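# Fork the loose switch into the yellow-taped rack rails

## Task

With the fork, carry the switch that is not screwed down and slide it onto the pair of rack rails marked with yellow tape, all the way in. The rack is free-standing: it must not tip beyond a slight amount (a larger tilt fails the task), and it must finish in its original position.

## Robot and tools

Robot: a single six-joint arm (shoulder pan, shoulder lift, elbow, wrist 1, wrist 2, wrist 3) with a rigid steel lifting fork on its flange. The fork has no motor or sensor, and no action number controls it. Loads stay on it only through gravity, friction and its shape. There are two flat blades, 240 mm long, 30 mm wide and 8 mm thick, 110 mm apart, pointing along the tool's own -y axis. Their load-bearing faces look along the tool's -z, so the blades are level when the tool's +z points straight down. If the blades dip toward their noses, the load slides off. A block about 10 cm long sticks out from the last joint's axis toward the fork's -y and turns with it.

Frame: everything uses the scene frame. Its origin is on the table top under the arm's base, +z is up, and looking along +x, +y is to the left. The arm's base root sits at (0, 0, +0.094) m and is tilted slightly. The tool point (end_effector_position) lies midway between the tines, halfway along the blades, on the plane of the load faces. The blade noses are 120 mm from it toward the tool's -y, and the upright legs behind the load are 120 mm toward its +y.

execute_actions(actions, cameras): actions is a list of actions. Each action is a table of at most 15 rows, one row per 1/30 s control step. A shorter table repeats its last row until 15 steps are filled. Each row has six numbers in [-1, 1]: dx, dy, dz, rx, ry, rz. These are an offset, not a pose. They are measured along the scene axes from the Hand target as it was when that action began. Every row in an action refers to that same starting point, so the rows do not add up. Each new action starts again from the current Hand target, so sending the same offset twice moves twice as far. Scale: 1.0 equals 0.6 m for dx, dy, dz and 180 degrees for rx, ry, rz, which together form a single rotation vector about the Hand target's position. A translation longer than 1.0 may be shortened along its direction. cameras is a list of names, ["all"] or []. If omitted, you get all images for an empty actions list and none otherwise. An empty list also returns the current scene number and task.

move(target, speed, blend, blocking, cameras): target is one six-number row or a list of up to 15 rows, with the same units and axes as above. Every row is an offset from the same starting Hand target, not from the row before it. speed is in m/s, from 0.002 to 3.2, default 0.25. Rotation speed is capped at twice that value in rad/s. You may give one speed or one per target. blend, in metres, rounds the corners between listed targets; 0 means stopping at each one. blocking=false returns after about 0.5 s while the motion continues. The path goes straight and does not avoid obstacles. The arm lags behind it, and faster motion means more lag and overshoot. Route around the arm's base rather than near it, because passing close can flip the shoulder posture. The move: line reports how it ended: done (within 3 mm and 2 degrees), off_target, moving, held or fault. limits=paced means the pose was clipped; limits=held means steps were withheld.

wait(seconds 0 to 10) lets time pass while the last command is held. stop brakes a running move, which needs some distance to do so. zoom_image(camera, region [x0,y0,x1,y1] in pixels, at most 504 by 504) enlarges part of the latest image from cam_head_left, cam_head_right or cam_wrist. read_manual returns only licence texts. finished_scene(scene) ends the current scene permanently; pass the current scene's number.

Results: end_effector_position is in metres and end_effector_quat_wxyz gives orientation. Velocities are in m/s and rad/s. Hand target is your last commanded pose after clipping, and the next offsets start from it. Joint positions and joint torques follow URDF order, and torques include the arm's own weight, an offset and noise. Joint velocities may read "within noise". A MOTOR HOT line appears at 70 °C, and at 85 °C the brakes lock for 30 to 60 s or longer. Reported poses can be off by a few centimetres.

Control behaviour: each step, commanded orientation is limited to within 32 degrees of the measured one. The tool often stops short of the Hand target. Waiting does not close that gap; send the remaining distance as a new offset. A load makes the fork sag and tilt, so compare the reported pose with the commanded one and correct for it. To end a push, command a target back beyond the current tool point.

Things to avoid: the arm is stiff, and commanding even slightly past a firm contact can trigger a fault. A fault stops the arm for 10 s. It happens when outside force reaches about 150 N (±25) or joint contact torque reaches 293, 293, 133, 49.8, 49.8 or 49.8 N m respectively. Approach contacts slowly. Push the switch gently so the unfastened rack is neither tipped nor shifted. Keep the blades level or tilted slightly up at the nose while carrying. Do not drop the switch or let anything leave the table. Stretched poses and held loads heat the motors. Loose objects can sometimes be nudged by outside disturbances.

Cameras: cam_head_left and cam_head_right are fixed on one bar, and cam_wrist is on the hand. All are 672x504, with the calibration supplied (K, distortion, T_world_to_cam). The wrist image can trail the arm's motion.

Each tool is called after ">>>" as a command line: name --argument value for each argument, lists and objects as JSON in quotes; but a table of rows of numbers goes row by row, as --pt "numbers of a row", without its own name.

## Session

>>> execute_actions --actions '[]'

>>> zoom_image --camera "cam_head_right" --region '[280, 60, 490, 270]'

>>> zoom_image --camera "cam_head_left" --region '[280, 60, 490, 270]'

Scene clock: 0.00 s.
end_effector_position=(+0.3721, -0.1179, +0.2683) end_effector_quat_wxyz=(-0.171, +0.978, -0.115, +0.012)
Joint positions: [1.982 -1.736 2.436 -1.964 -1.402 0.575]
Joint velocities: within noise
Joint torques (N m): no reading
Hand target: +0.3721, -0.1179, +0.2683; -0.171, +0.978, -0.115, +0.012
camera_calibration:
cam_wrist: T_world_to_cam=[[0.971635, -0.232132, -0.0451733, -0.367249], [-0.231942, -0.972683, 0.00947392, -0.159603], [-0.0461385, 0.00127239, -0.998934, 0.379723], [0, 0, 0, 1]] pos_world=[0.337333, -0.240977, 0.364241]

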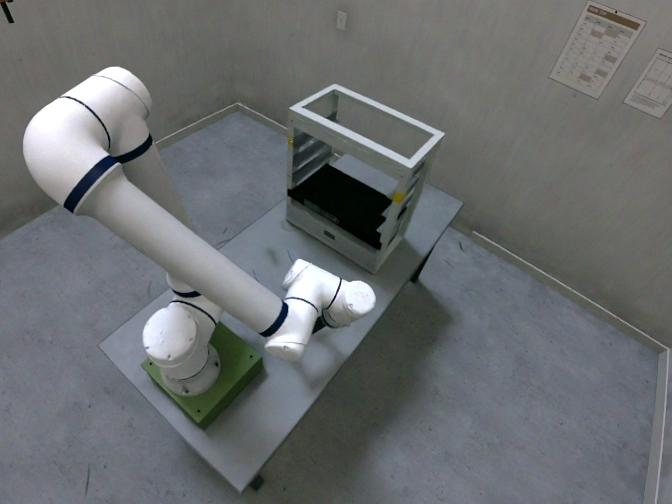

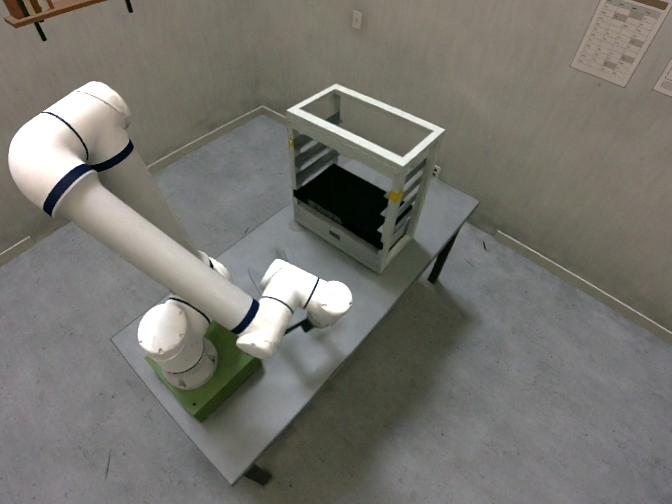

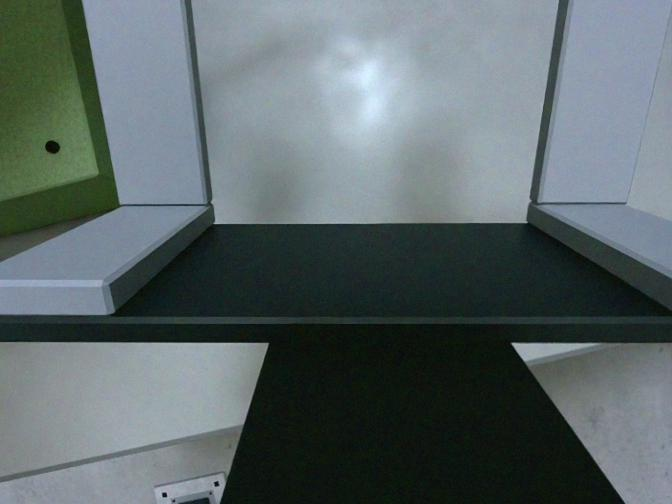

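Scaled by 2.400.

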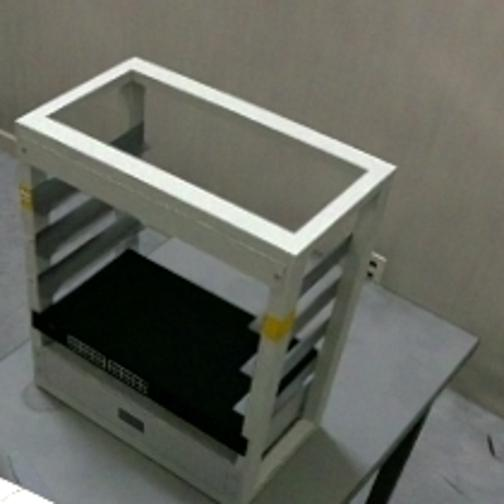

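Scaled by 2.400.

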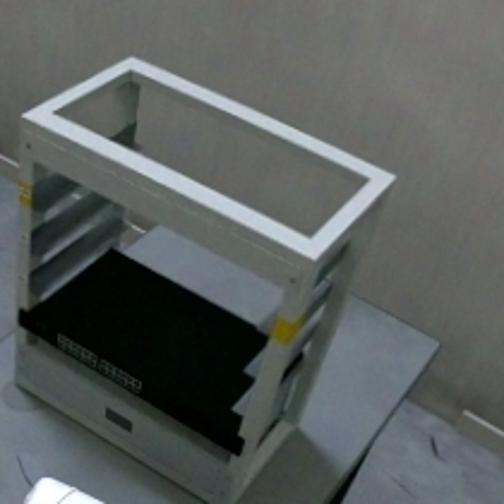

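>>> move --pt "0.1 0.1 0.4 0.1074 -0.1399 -0.1933" --pt "0.363 0.588 0.586 0.2148 -0.2798 -0.3866" --speed 0.35 --blend 0.05 --cameras '["cam_wrist"]'

>>> zoom_image --camera "cam_wrist" --region '[210, 0, 540, 230]'

>>> move --target '[0.055,-0.753,0,0,0,0]' --cameras '["cam_wrist"]'

>>> zoom_image --camera "cam_wrist" --region '[210, 0, 540, 230]'

>>> move --target '[0.05,0.05,-0.43,0,0,0]' --cameras '["cam_wrist"]'

>>> zoom_image --camera "cam_wrist" --region '[210, 0, 540, 230]'

Scene clock: 29.97 s.
end_effector_position=(+0.5899, +0.2349, +0.6199) end_effector_quat_wxyz=(-0.449, +0.548, -0.544, +0.449)
Joint positions: [1.257 -3.45 2.261 0.656 -0.416 0.498]
Joint torques (N m): [-21.12 99.4 -17.92 2.73 1.39 -2.25]
Hand target: +0.5899, +0.2349, +0.6199; -0.449, +0.548, -0.544, +0.449
Off the commanded pose: 0.000 m, 0 deg.
shoulder posture changed: the wrist came as close to joint 1's axis as it can, and the arm is now in the other of its two shoulder postures.
move: done
camera_calibration:
cam_wrist: T_world_to_cam=[[0.0267657, -0.999533, -0.014725, 0.237662], [-0.520754, -0.00136814, -0.853706, 0.70809], [0.853287, 0.0305181, -0.520548, -0.0934074], [0, 0, 0, 1]] pos_world=[0.442083, 0.241371, 0.559377]
Images, in order (width x height): cam_wrist 672x504.

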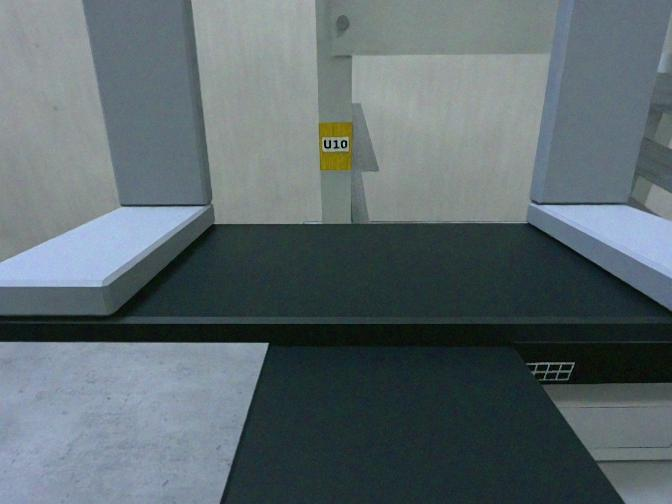

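Scaled by 1.527.

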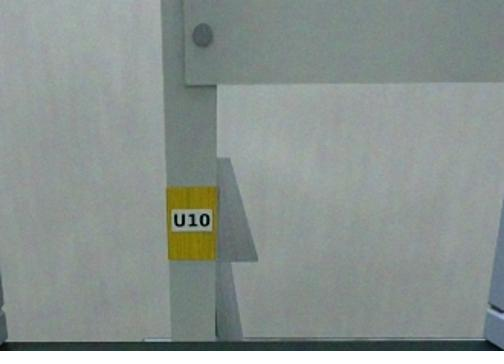

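Scene clock: 32.60 s.
end_effector_position=(+0.6229, -0.2168, +0.6199) end_effector_quat_wxyz=(-0.449, +0.548, -0.544, +0.449)
Joint positions: [-0.088 -3.42 2.264 0.947 -1.706 -0.025]
Joint torques (N m): [-19.68 75.85 -35.84 10.08 -2.03 -2.26]
Hand target: +0.6229, -0.2169, +0.6199; -0.449, +0.548, -0.544, +0.449
Off the commanded pose: 0.000 m, 0 deg.
move: done
camera_calibration:
cam_wrist: T_world_to_cam=[[0.0267684, -0.999533, -0.0147205, -0.214716], [-0.520564, -0.00136663, -0.853822, 0.724546], [0.853403, 0.0305184, -0.520357, -0.107994], [0, 0, 0, 1]] pos_world=[0.475082, -0.210329, 0.559277]
Images, in order (width x height): cam_wrist 672x504.

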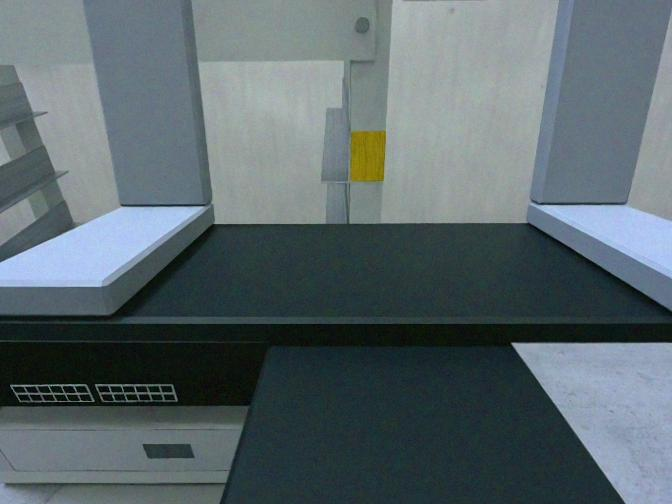

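Scaled by 1.527.

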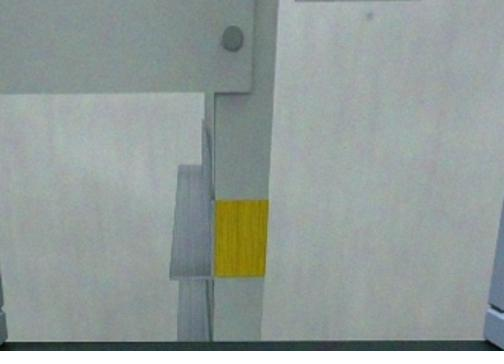

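Scene clock: 43.07 s.
end_effector_position=(+0.6287, -0.2105, +0.5649) end_effector_quat_wxyz=(-0.449, +0.548, -0.544, +0.450)
Joint positions: [-0.067 -3.531 2.332 0.991 -1.686 -0.021]
Joint torques (N m): [-5.05 90.86 -20.73 8.24 -0.22 0.67]
Hand target: +0.6287, -0.2105, +0.5649; -0.449, +0.548, -0.544, +0.450 (not the last commanded pose)
Off the commanded pose: 0.206 m, 0 deg.
FORCE FAULT: contact force on the arm reached its limit, and the arm stopped for 10 seconds. The contact can be on any part of the arm, not only on its tool. That time counts as 20 of the actions that you can send in this scene. The arm's remaining commands of this call were not run. The arm's target is now where it stood when the stop ended, not its last command. The arm accepts commands again.
move: fault
camera_calibration:
cam_wrist: T_world_to_cam=[[0.0271977, -0.999527, -0.0143884, -0.209859], [-0.520439, -0.00186943, -0.853897, 0.680542], [0.853466, 0.0307123, -0.520243, -0.141887], [0, 0, 0, 1]] pos_world=[0.480983, -0.204129, 0.504277]
Images, in order (width x height): cam_wrist 672x504.

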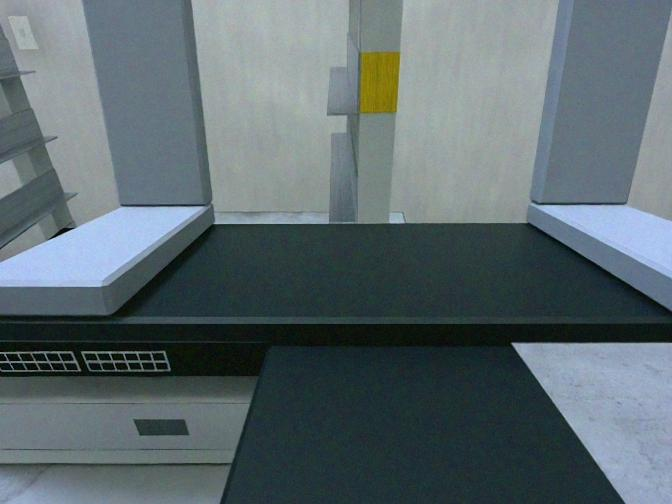

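Scaled by 1.527.

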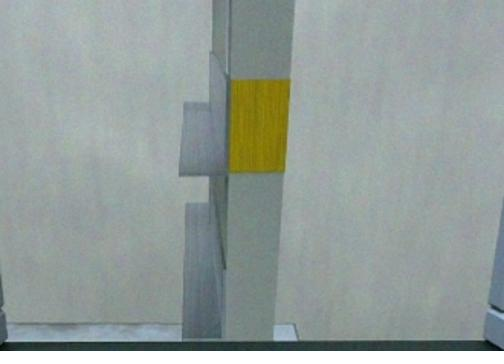

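>>> execute_actions --actions '[]'

Scene clock: 44.40 s.
end_effector_position=(+0.6287, -0.2105, +0.5649) end_effector_quat_wxyz=(-0.449, +0.548, -0.544, +0.450)
Joint positions: [-0.067 -3.531 2.332 0.991 -1.686 -0.021]
Joint velocities: within noise
Joint torques (N m): [-6.34 90.72 -20.9 8.1 -0.48 0.54]
Hand target: +0.6287, -0.2105, +0.5649; -0.449, +0.548, -0.544, +0.450 (not the last commanded pose)
Off the commanded pose: 0.206 m, 0 deg.
camera_calibration:
cam_wrist: T_world_to_cam=[[0.0271977, -0.999527, -0.0143884, -0.209859], [-0.520439, -0.00186943, -0.853897, 0.680542], [0.853466, 0.0307123, -0.520243, -0.141887], [0, 0, 0, 1]] pos_world=[0.480983, -0.204129, 0.504277]

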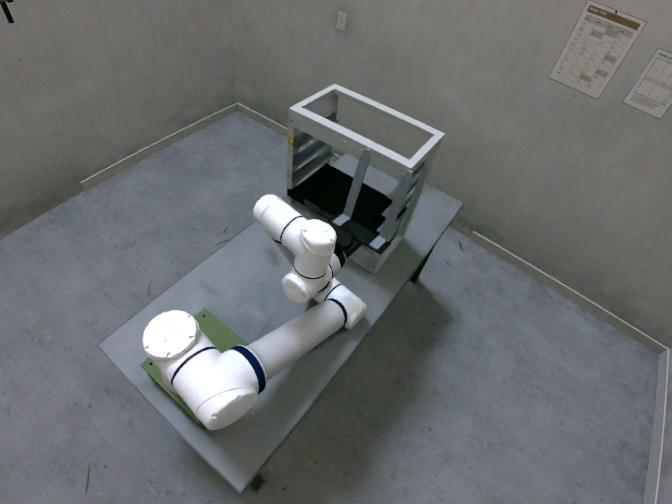

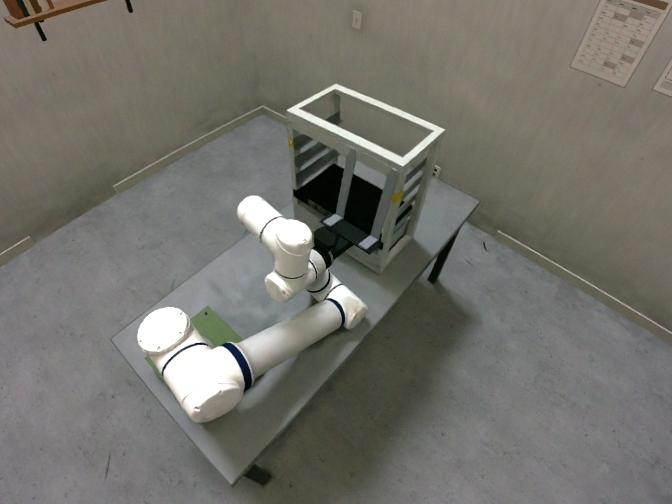

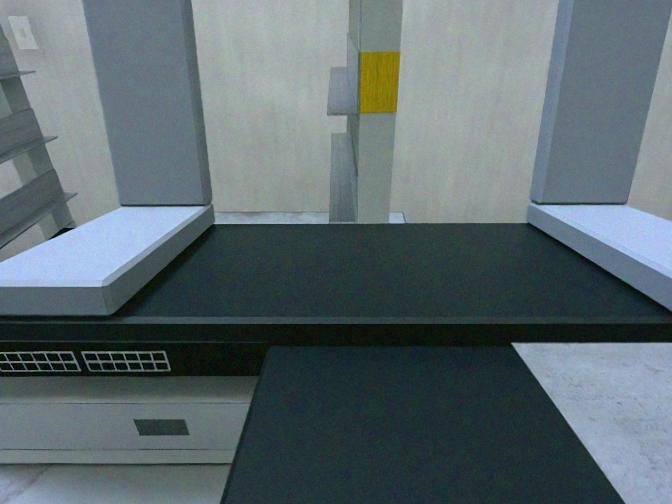

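>>> move --pt "-0.02 0 0.31 0 0 0" --pt "-0.03 0.85 0.31 0 0 0" --speed 0.25

>>> move --pt "-0.233 0 0 0 0 0" --pt "-0.233 -0.5 0 0 0 0" --speed 0.15 --cameras '["all"]'

Scene clock: 88.57 s.
end_effector_position=(+0.6107, +0.2994, +0.7509) end_effector_quat_wxyz=(-0.449, +0.548, -0.544, +0.450)
Joint positions: [1.26 -3.257 1.989 0.732 -0.414 0.5]
Joint torques (N m): [9.45 80.05 -36.27 1.73 5.37 3.49]
Hand target: +0.6107, +0.2995, +0.7509; -0.449, +0.548, -0.544, +0.450
Off the commanded pose: 0.000 m, 0 deg.
move: done

Scene clock: 93.80 s.
end_effector_position=(+0.4771, -0.0003, +0.7511) end_effector_quat_wxyz=(+0.477, -0.516, +0.522, -0.483)
Joint positions: [1.643 -3.087 2.619 -1.497 -0.098 1.972]
Joint torques (N m): [-21.14 37.96 -66.64 -4.01 7.89 -2.34]
Hand target: +0.4709, -0.0005, +0.7509; +0.449, -0.548, +0.544, -0.450
Off the commanded pose: 0.006 m, 7 deg.
move: off_target
camera_calibration:
cam_wrist: T_world_to_cam=[[0.0132767, -0.9998, -0.0149808, 0.0140964], [-0.417787, 0.008065, -0.908509, 0.75312], [0.908448, 0.0183208, -0.417597, -0.0253542], [0, 0, 0, 1]] pos_world=[0.33749, 0.00848416, 0.67384]

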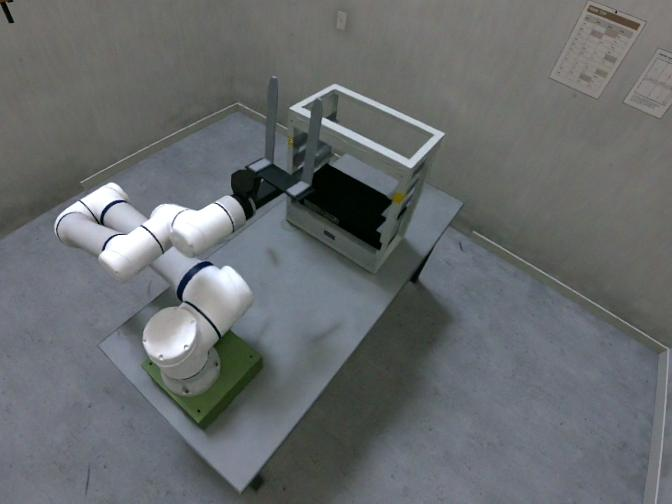

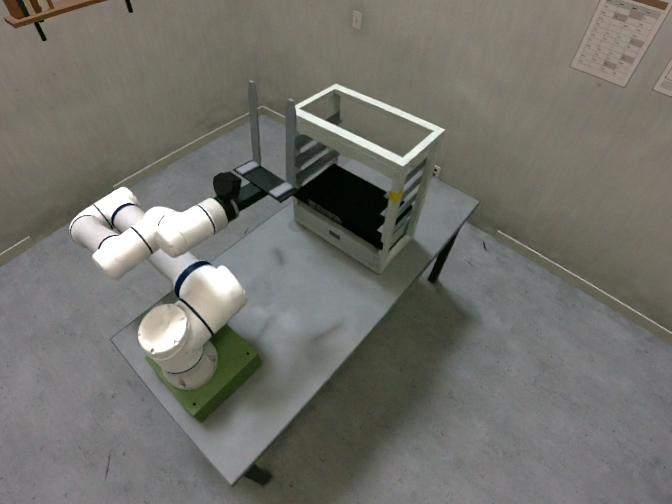

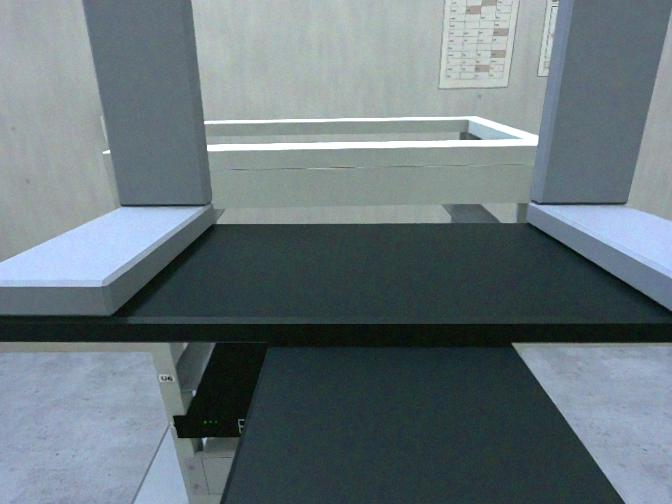

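>>> move --target '[0.03,-0.5,0,0,0,0]' --speed 0.15 --cameras '["all"]'

Scene clock: 98.43 s.
end_effector_position=(+0.4888, -0.3004, +0.7509) end_effector_quat_wxyz=(-0.449, +0.548, -0.544, +0.449)
Joint positions: [1.616 -2.219 2.425 -1.751 -0.207 1.548]
Joint torques (N m): [10.09 18.33 -74.45 -8.71 8.95 3.48]
Hand target: +0.4889, -0.3005, +0.7509; -0.449, +0.548, -0.544, +0.450
Off the commanded pose: 0.000 m, 0 deg.
shoulder posture changed: the wrist came as close to joint 1's axis as it can, and the arm is now in the other of its two shoulder postures.
move: done
camera_calibration:
cam_wrist: T_world_to_cam=[[0.0274195, -0.99952, -0.0144081, -0.293394], [-0.520554, -0.00197228, -0.853827, 0.766435], [0.853388, 0.0309117, -0.520358, 0.0772583], [0, 0, 0, 1]] pos_world=[0.341084, -0.29413, 0.690377]

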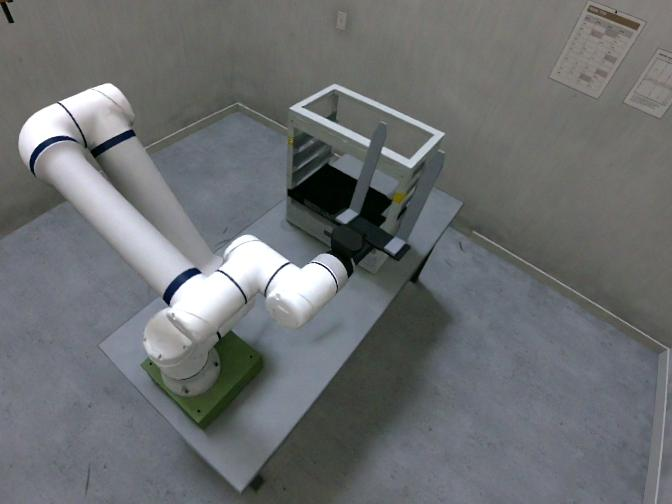

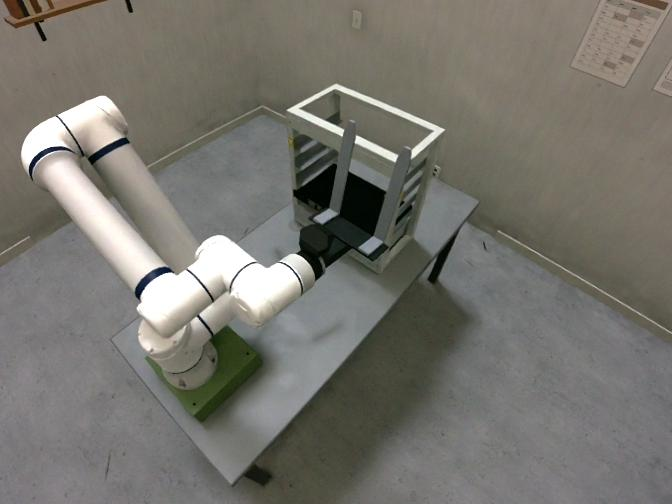

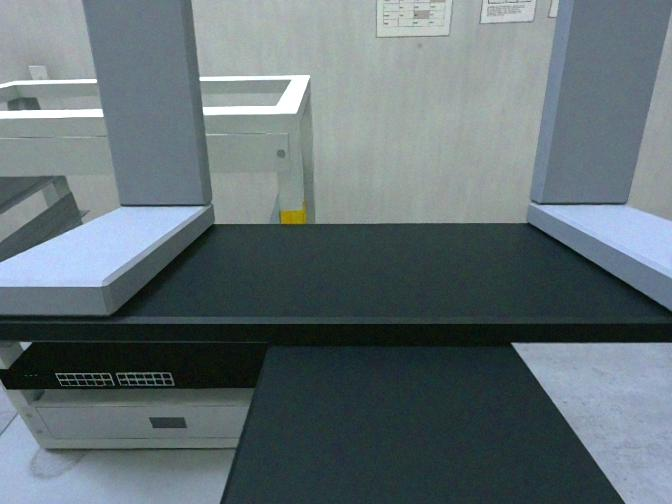

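>>> move --target '[0.2235,0.139,-0.2183,0,0,0]' --cameras '["cam_wrist"]'

>>> zoom_image --camera "cam_wrist" --region '[290, 60, 410, 220]'

>>> move --target '[-0.04,0.753,0,0,0,0]' --cameras '["cam_wrist"]'

>>> zoom_image --camera "cam_wrist" --region '[290, 60, 410, 220]'

>>> move --pt "0.15 -0.15 -0.2 0 0 0" --pt "0.2 -0.15 -0.5 0 0 0" --blend 0.05 --cameras '["cam_wrist"]'

>>> zoom_image --camera "cam_wrist" --region '[210, 0, 540, 230]'

Scene clock: 111.50 s.
end_effector_position=(+0.6230, -0.2171, +0.6200) end_effector_quat_wxyz=(-0.449, +0.548, -0.544, +0.449) end_effector_velocity=(+0.000, +0.000, +0.000) end_effector_angular_velocity=(-0.002, -0.002, -0.001)
Joint positions: [2.082 -1.6 2.609 -3.71 -0.502 2.753]
Joint velocities: [0 0.002 0 -0.006 -0.001 0.002]
Joint torques (N m): [9.65 -19.38 -63.86 -8.27 0.95 3.62]
Hand target: +0.6230, -0.2171, +0.6200; -0.449, +0.548, -0.544, +0.450
Off the commanded pose: 0.000 m, 0 deg.
move: done
camera_calibration:
cam_wrist: T_world_to_cam=[[0.0273302, -0.999523, -0.014363, -0.215582], [-0.520744, -0.00197115, -0.85371, 0.724581], [0.853275, 0.0308115, -0.52055, -0.107786], [0, 0, 0, 1]] pos_world=[0.475184, -0.210729, 0.559378]
Images, in order (width x height): cam_wrist 672x504.

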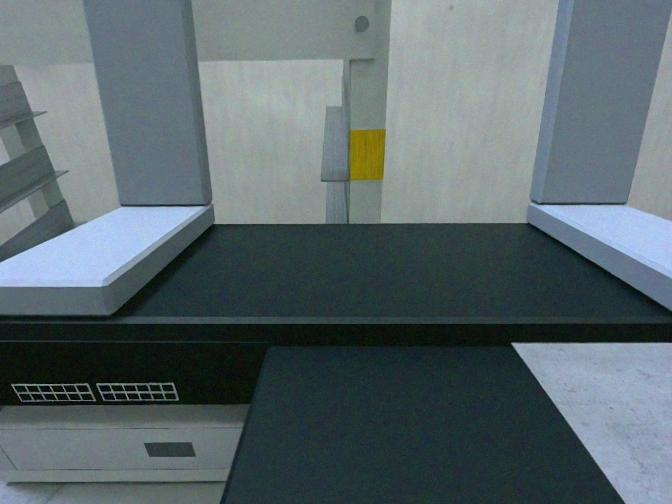

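Scaled by 3.150.

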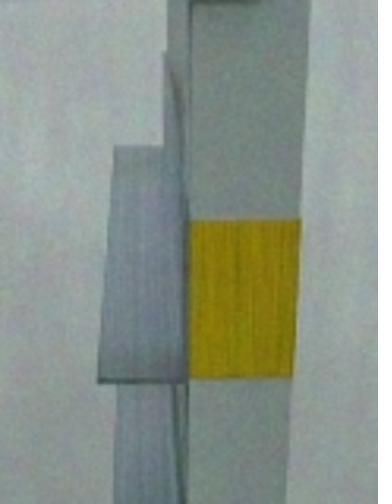

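Scene clock: 114.13 s.
end_effector_position=(+0.5990, +0.2347, +0.6200) end_effector_quat_wxyz=(-0.449, +0.548, -0.544, +0.450)
Joint positions: [3.361 -1.568 2.596 -3.96 -1.736 3.18]
Joint torques (N m): [7.91 -23.73 -66.34 -11.47 -2.3 3.24]
Hand target: +0.5990, +0.2347, +0.6200; -0.449, +0.548, -0.544, +0.450
Off the commanded pose: 0.000 m, 0 deg.
move: done
camera_calibration:
cam_wrist: T_world_to_cam=[[0.0273347, -0.999523, -0.0143536, 0.236649], [-0.520437, -0.00197047, -0.853898, 0.712991], [0.853462, 0.0308112, -0.520243, -0.101569], [0, 0, 0, 1]] pos_world=[0.451284, 0.241071, 0.559377]
Images, in order (width x height): cam_wrist 672x504.

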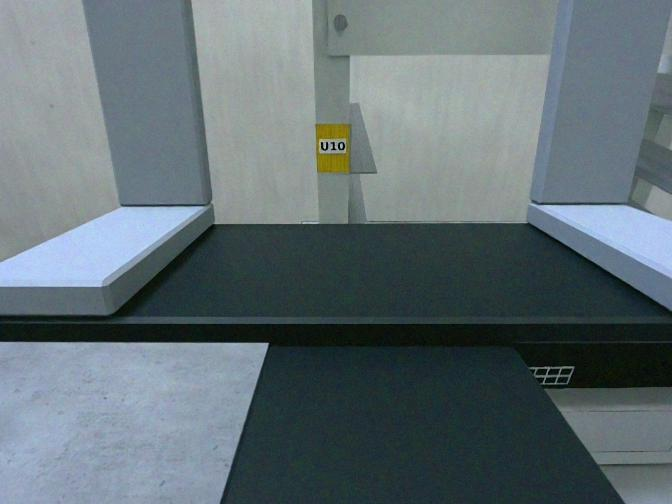

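Scaled by 3.150.

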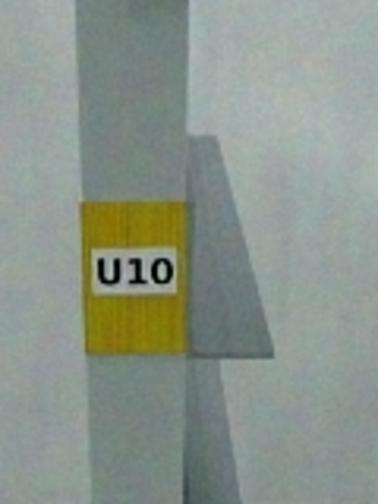

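Scene clock: 116.27 s.
end_effector_position=(+0.7190, +0.1447, +0.3201) end_effector_quat_wxyz=(-0.449, +0.548, -0.544, +0.450)
Joint positions: [3.099 -0.672 2.451 -4.713 -1.48 3.126]
Joint torques (N m): [8.7 -67.59 -8.76 -11.66 -1.87 3.51]
Hand target: +0.7190, +0.1447, +0.3200; -0.449, +0.548, -0.544, +0.450
Off the commanded pose: 0.000 m, 0 deg.
move: done
camera_calibration:
cam_wrist: T_world_to_cam=[[0.0271969, -0.999527, -0.0143898, 0.139298], [-0.520439, -0.00186784, -0.853897, 0.519115], [0.853466, 0.0307123, -0.520243, -0.357137], [0, 0, 0, 1]] pos_world=[0.571183, 0.151171, 0.259477]
Images, in order (width x height): cam_wrist 672x504.

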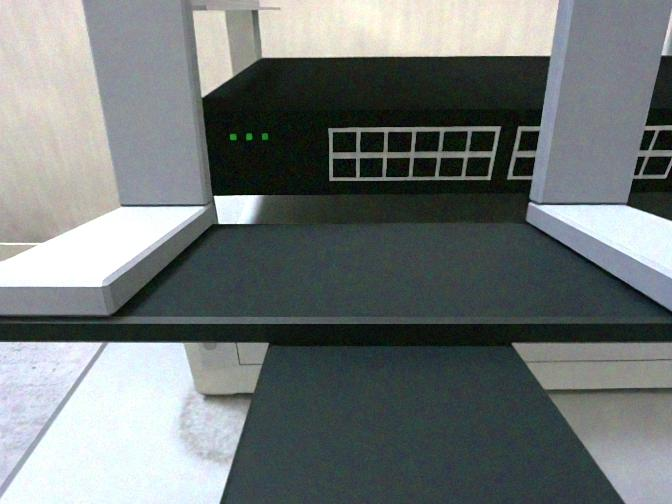

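Scaled by 1.527.

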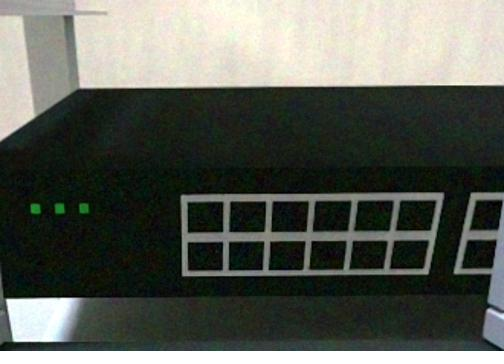

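>>> move --pt "-0.198 -0.158 0 -0.0009 0.2192 0.0004" --pt "-0.2317 -0.2248 -0.275 -0.0018 0.4384 0.0008" --speed 0.35 --blend '[0.05,0]' --cameras '["all"]'

>>> zoom_image --camera "cam_head_right" --region '[250, 80, 460, 290]'

>>> zoom_image --camera "cam_head_left" --region '[250, 80, 460, 290]'

Scene clock: 151.43 s.
end_effector_position=(+0.6223, +0.0706, +0.3172) end_effector_quat_wxyz=(-0.300, +0.637, -0.642, +0.304)
Joint positions: [2.813 -1.247 2.851 -4.009 -1.291 2.901]
Joint torques (N m): [9.81 -27.15 -25.13 -13.35 -0.84 3.36]
Hand target: +0.6224, +0.0706, +0.3172; -0.300, +0.637, -0.642, +0.304 (not the last commanded pose)
Off the commanded pose: 0.178 m, 51 deg.
move: held (a check stopped the path); path passed 0 of 2 targets; limits=held
pose unreachable: on one or more control steps of this call, first in action 0 (counted from 0), an arm could not follow its commanded pose, so it was not sent that pose on those steps. It may still have moved: this result reports where it is.
cause: moving toward the commanded pose would bring two parts of the arm too close to each other (joints 3 (elbow) and 4 (wrist 1) lie between them).
camera_calibration:
cam_wrist: T_world_to_cam=[[0.00393864, -0.999698, -0.0242466, 0.0853271], [-0.863786, 0.00881553, -0.503782, 0.568089], [0.503844, 0.0229281, -0.86349, 0.0530826], [0, 0, 0, 1]] pos_world=[0.463626, 0.0790763, 0.334099]

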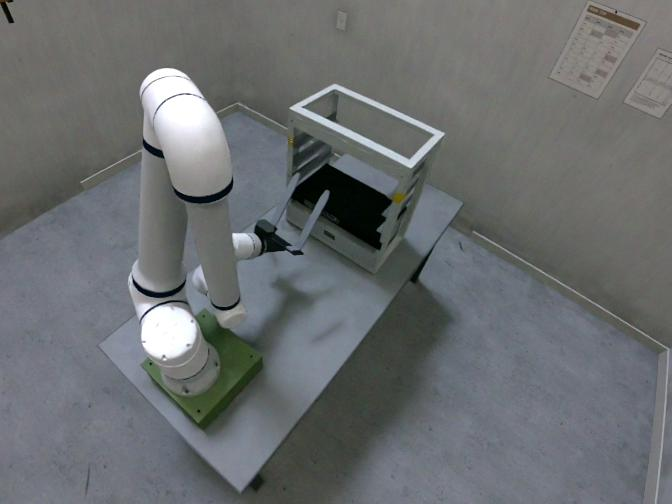

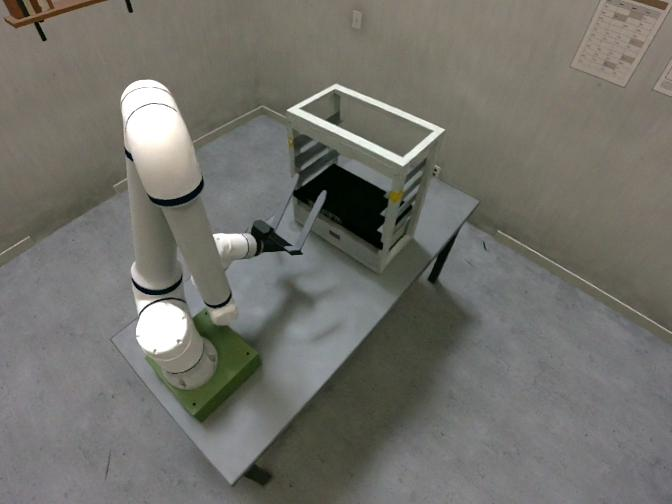

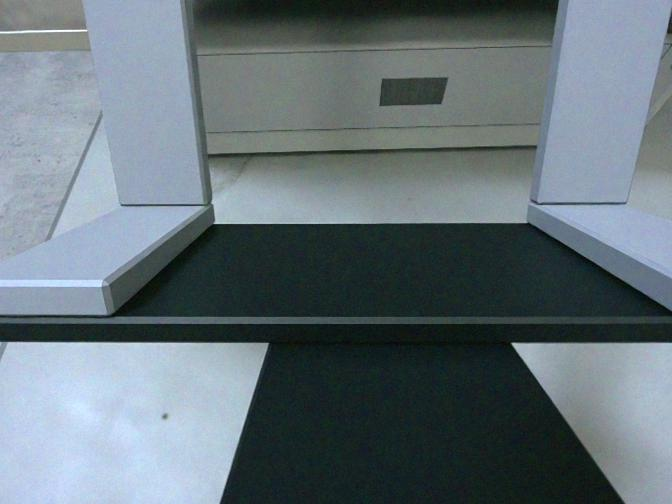

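Scaled by 2.400.

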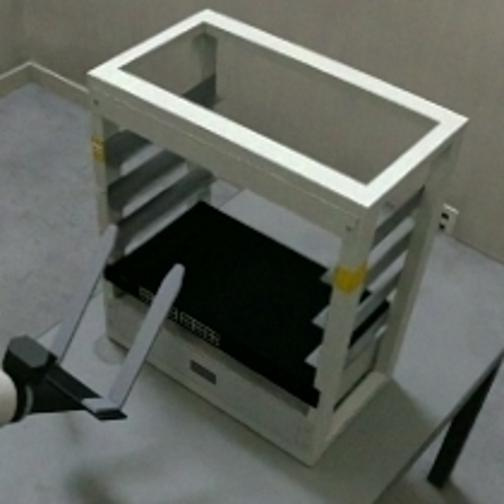

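Scaled by 2.400.

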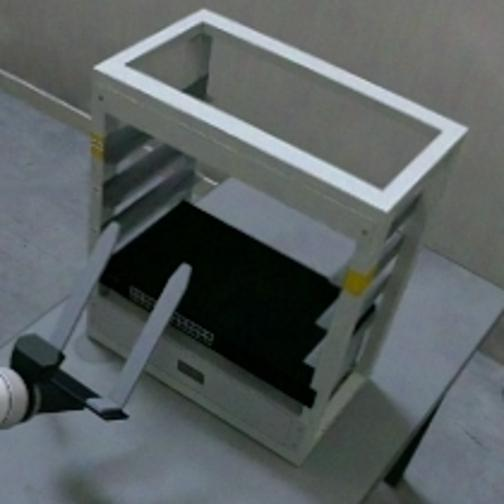

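>>> move --pt "0 -0.05 0.2 0 0 0" --pt "-0.0707 -0.1013 0.15 -0.001 0.2833 0.0005" --pt "-0.0707 -0.1013 -0.2703 -0.001 0.2833 0.0005" --speed 0.3 --blend '[0.05,0.03,0]' --cameras '["all"]'

>>> zoom_image --camera "cam_head_right" --region '[250, 80, 460, 290]'

>>> zoom_image --camera "cam_head_left" --region '[250, 80, 460, 290]'

Scene clock: 159.73 s.
end_effector_position=(+0.5799, +0.0098, +0.1551) end_effector_quat_wxyz=(+0.007, +0.707, -0.707, +0.001)
Joint positions: [2.795 -1.684 2.59 -2.459 -1.582 2.749]
Joint torques (N m): [8.05 -16.95 -48.06 -10.32 1.91 3.54]
Hand target: +0.5800, +0.0098, +0.1550; +0.007, +0.707, -0.707, +0.001
Off the commanded pose: 0.000 m, 0 deg.
move: done
camera_calibration:
cam_wrist: T_world_to_cam=[[-0.0136721, -0.999775, -0.0162207, 0.0298096], [-0.935222, 0.007046, 0.353992, 0.358744], [-0.353798, 0.0200098, -0.935108, 0.444437], [0, 0, 0, 1]] pos_world=[0.493154, 0.0183821, 0.289088]

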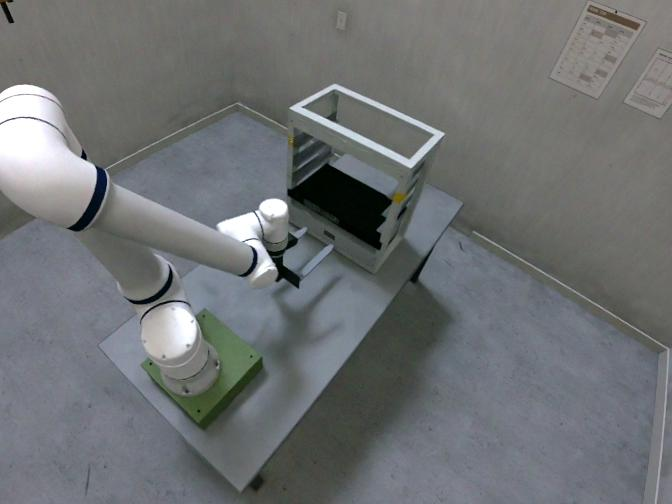

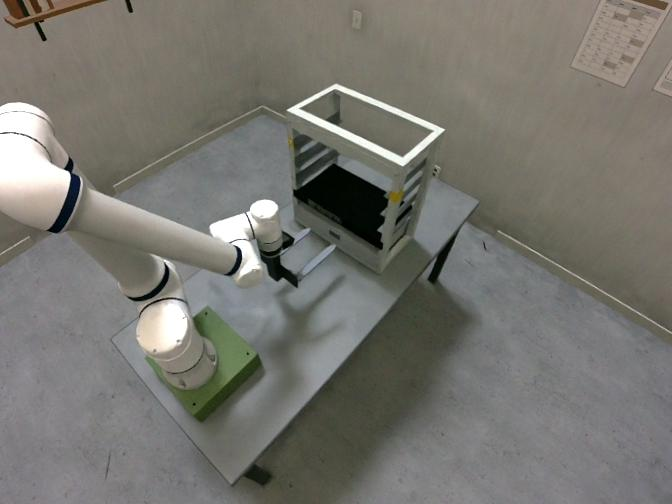

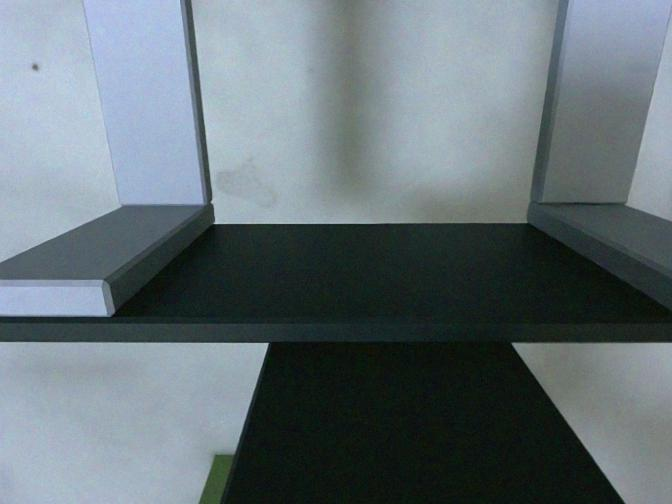

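Scaled by 2.400.

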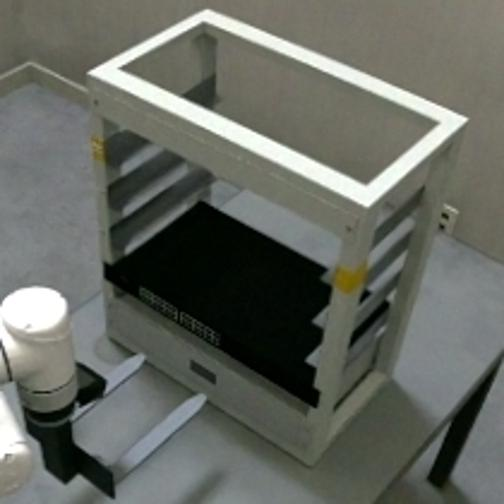

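Scaled by 2.400.

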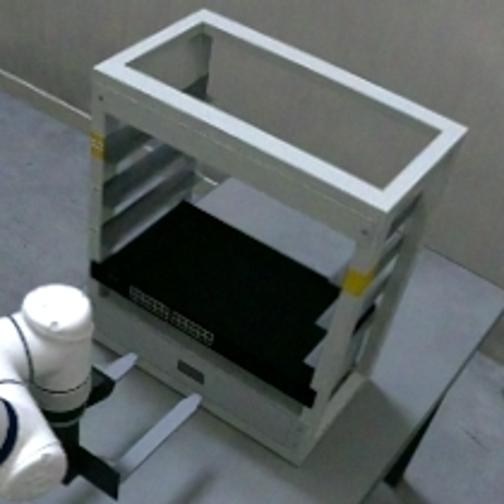

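>>> move --target '[0.0833,0.0009,0,0.00363,-0.0027,0.0033]' --speed 0.15 --cameras '["cam_head_left","cam_head_right"]'

>>> zoom_image --camera "cam_head_right" --region '[280, 160, 420, 290]'

>>> zoom_image --camera "cam_head_left" --region '[270, 160, 410, 290]'

Scene clock: 171.50 s.
end_effector_position=(+0.6297, +0.0104, +0.1550) end_effector_quat_wxyz=(-0.001, +0.711, -0.704, +0.000)
Joint positions: [2.826 -1.588 2.512 -2.48 -1.568 2.77]
Joint torques (N m): [9.19 -26.92 -69.66 -10.28 2.18 3.66]
Hand target: +0.6299, +0.0104, +0.1550; -0.001, +0.711, -0.704, +0.000
Off the commanded pose: 0.000 m, 0 deg.
move: done
Images, in order (width x height): cam_head_left 672x504, cam_head_right 672x504.

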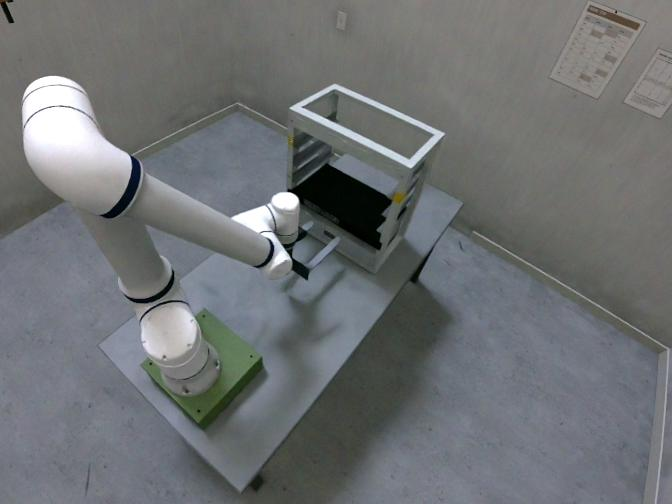

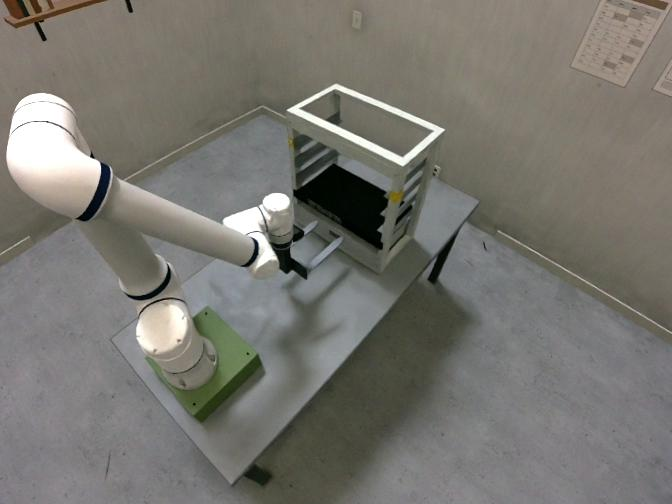

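Scaled by 3.600.

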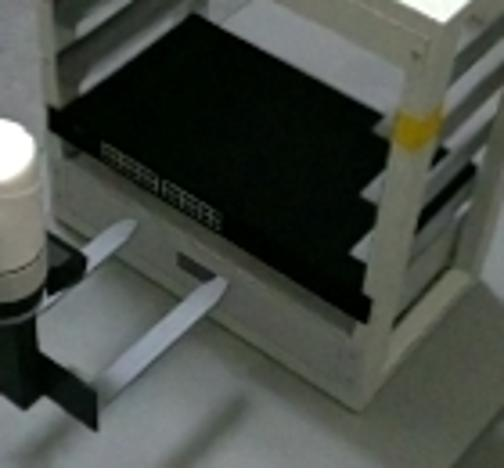

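Scaled by 3.600.

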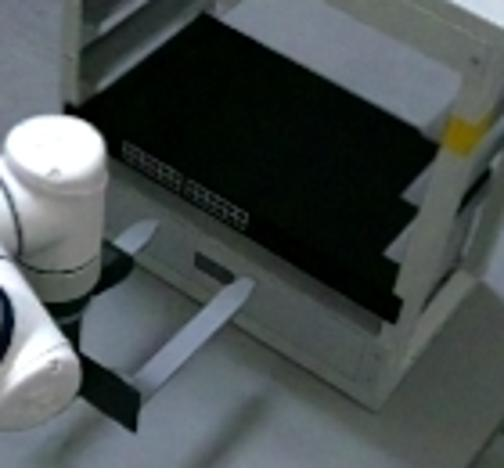

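>>> zoom_image --camera "cam_head_right" --region '[325, 205, 395, 275]'

>>> zoom_image --camera "cam_head_left" --region '[320, 205, 390, 275]'

Scaled by 7.200.

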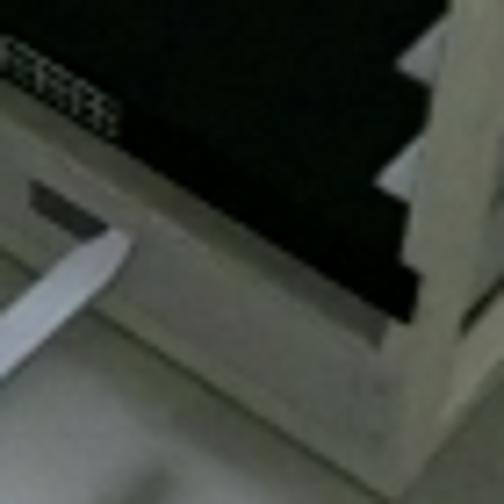

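Scaled by 7.200.

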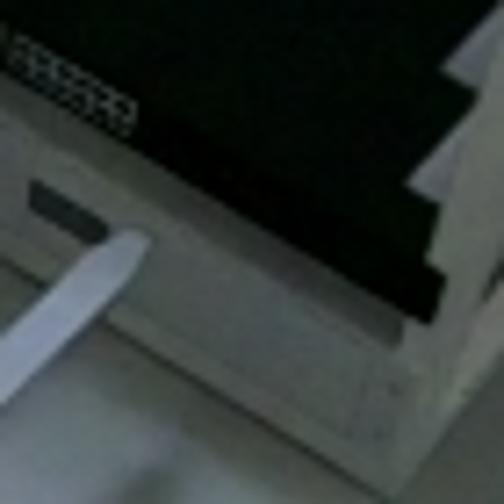

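>>> move --pt "0.0833 0.0009 0 0 0 0" --pt "0.338 0.0036 0 0 0 0" --speed '[0.08,0.12]' --blend 0.01 --cameras '["all"]'

>>> zoom_image --camera "cam_head_right" --region '[280, 120, 460, 290]'

Scene clock: 186.63 s.
end_effector_position=(+0.8325, +0.0125, +0.1550) end_effector_quat_wxyz=(-0.001, +0.711, -0.704, +0.000)
Joint positions: [2.939 -1.283 2.144 -2.418 -1.566 2.883]
Joint torques (N m): [8.54 -63.78 -74.65 -5.32 -0.64 3.55]
Hand target: +0.8327, +0.0125, +0.1550; -0.001, +0.711, -0.704, +0.000
Off the commanded pose: 0.000 m, 0 deg.
move: done
camera_calibration:
cam_wrist: T_world_to_cam=[[-0.00314569, -0.999612, -0.0276838, 0.0289945], [-0.938204, -0.0066304, 0.346019, 0.598843], [-0.346069, 0.0270615, -0.937819, 0.527475], [0, 0, 0, 1]] pos_world=[0.74447, 0.0186795, 0.288268]

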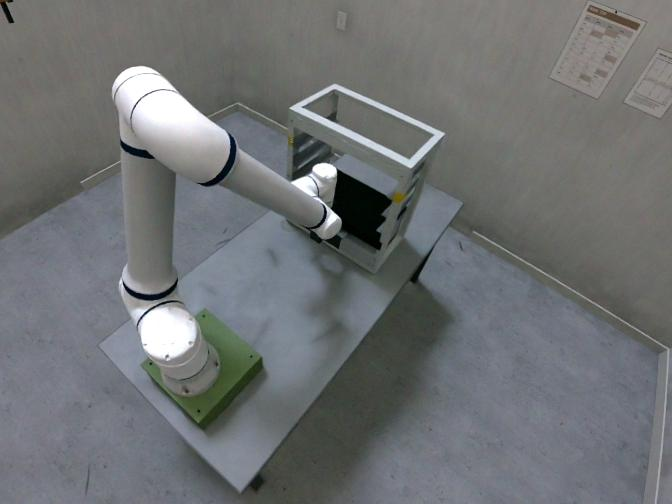

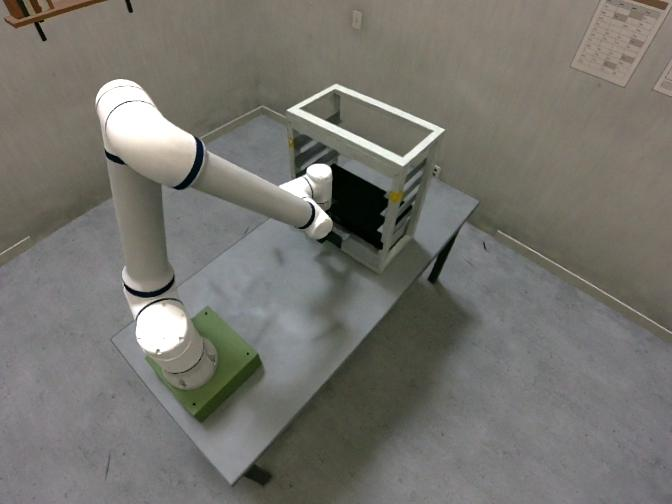

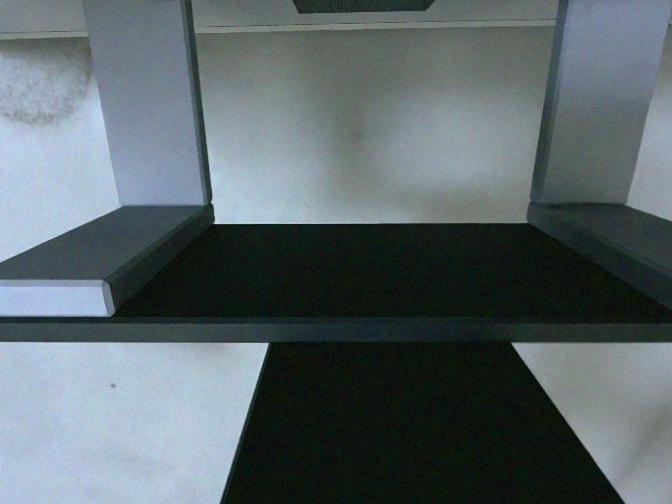

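Scaled by 2.800.

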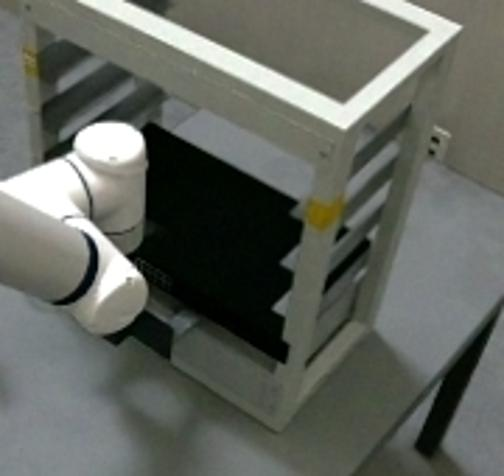

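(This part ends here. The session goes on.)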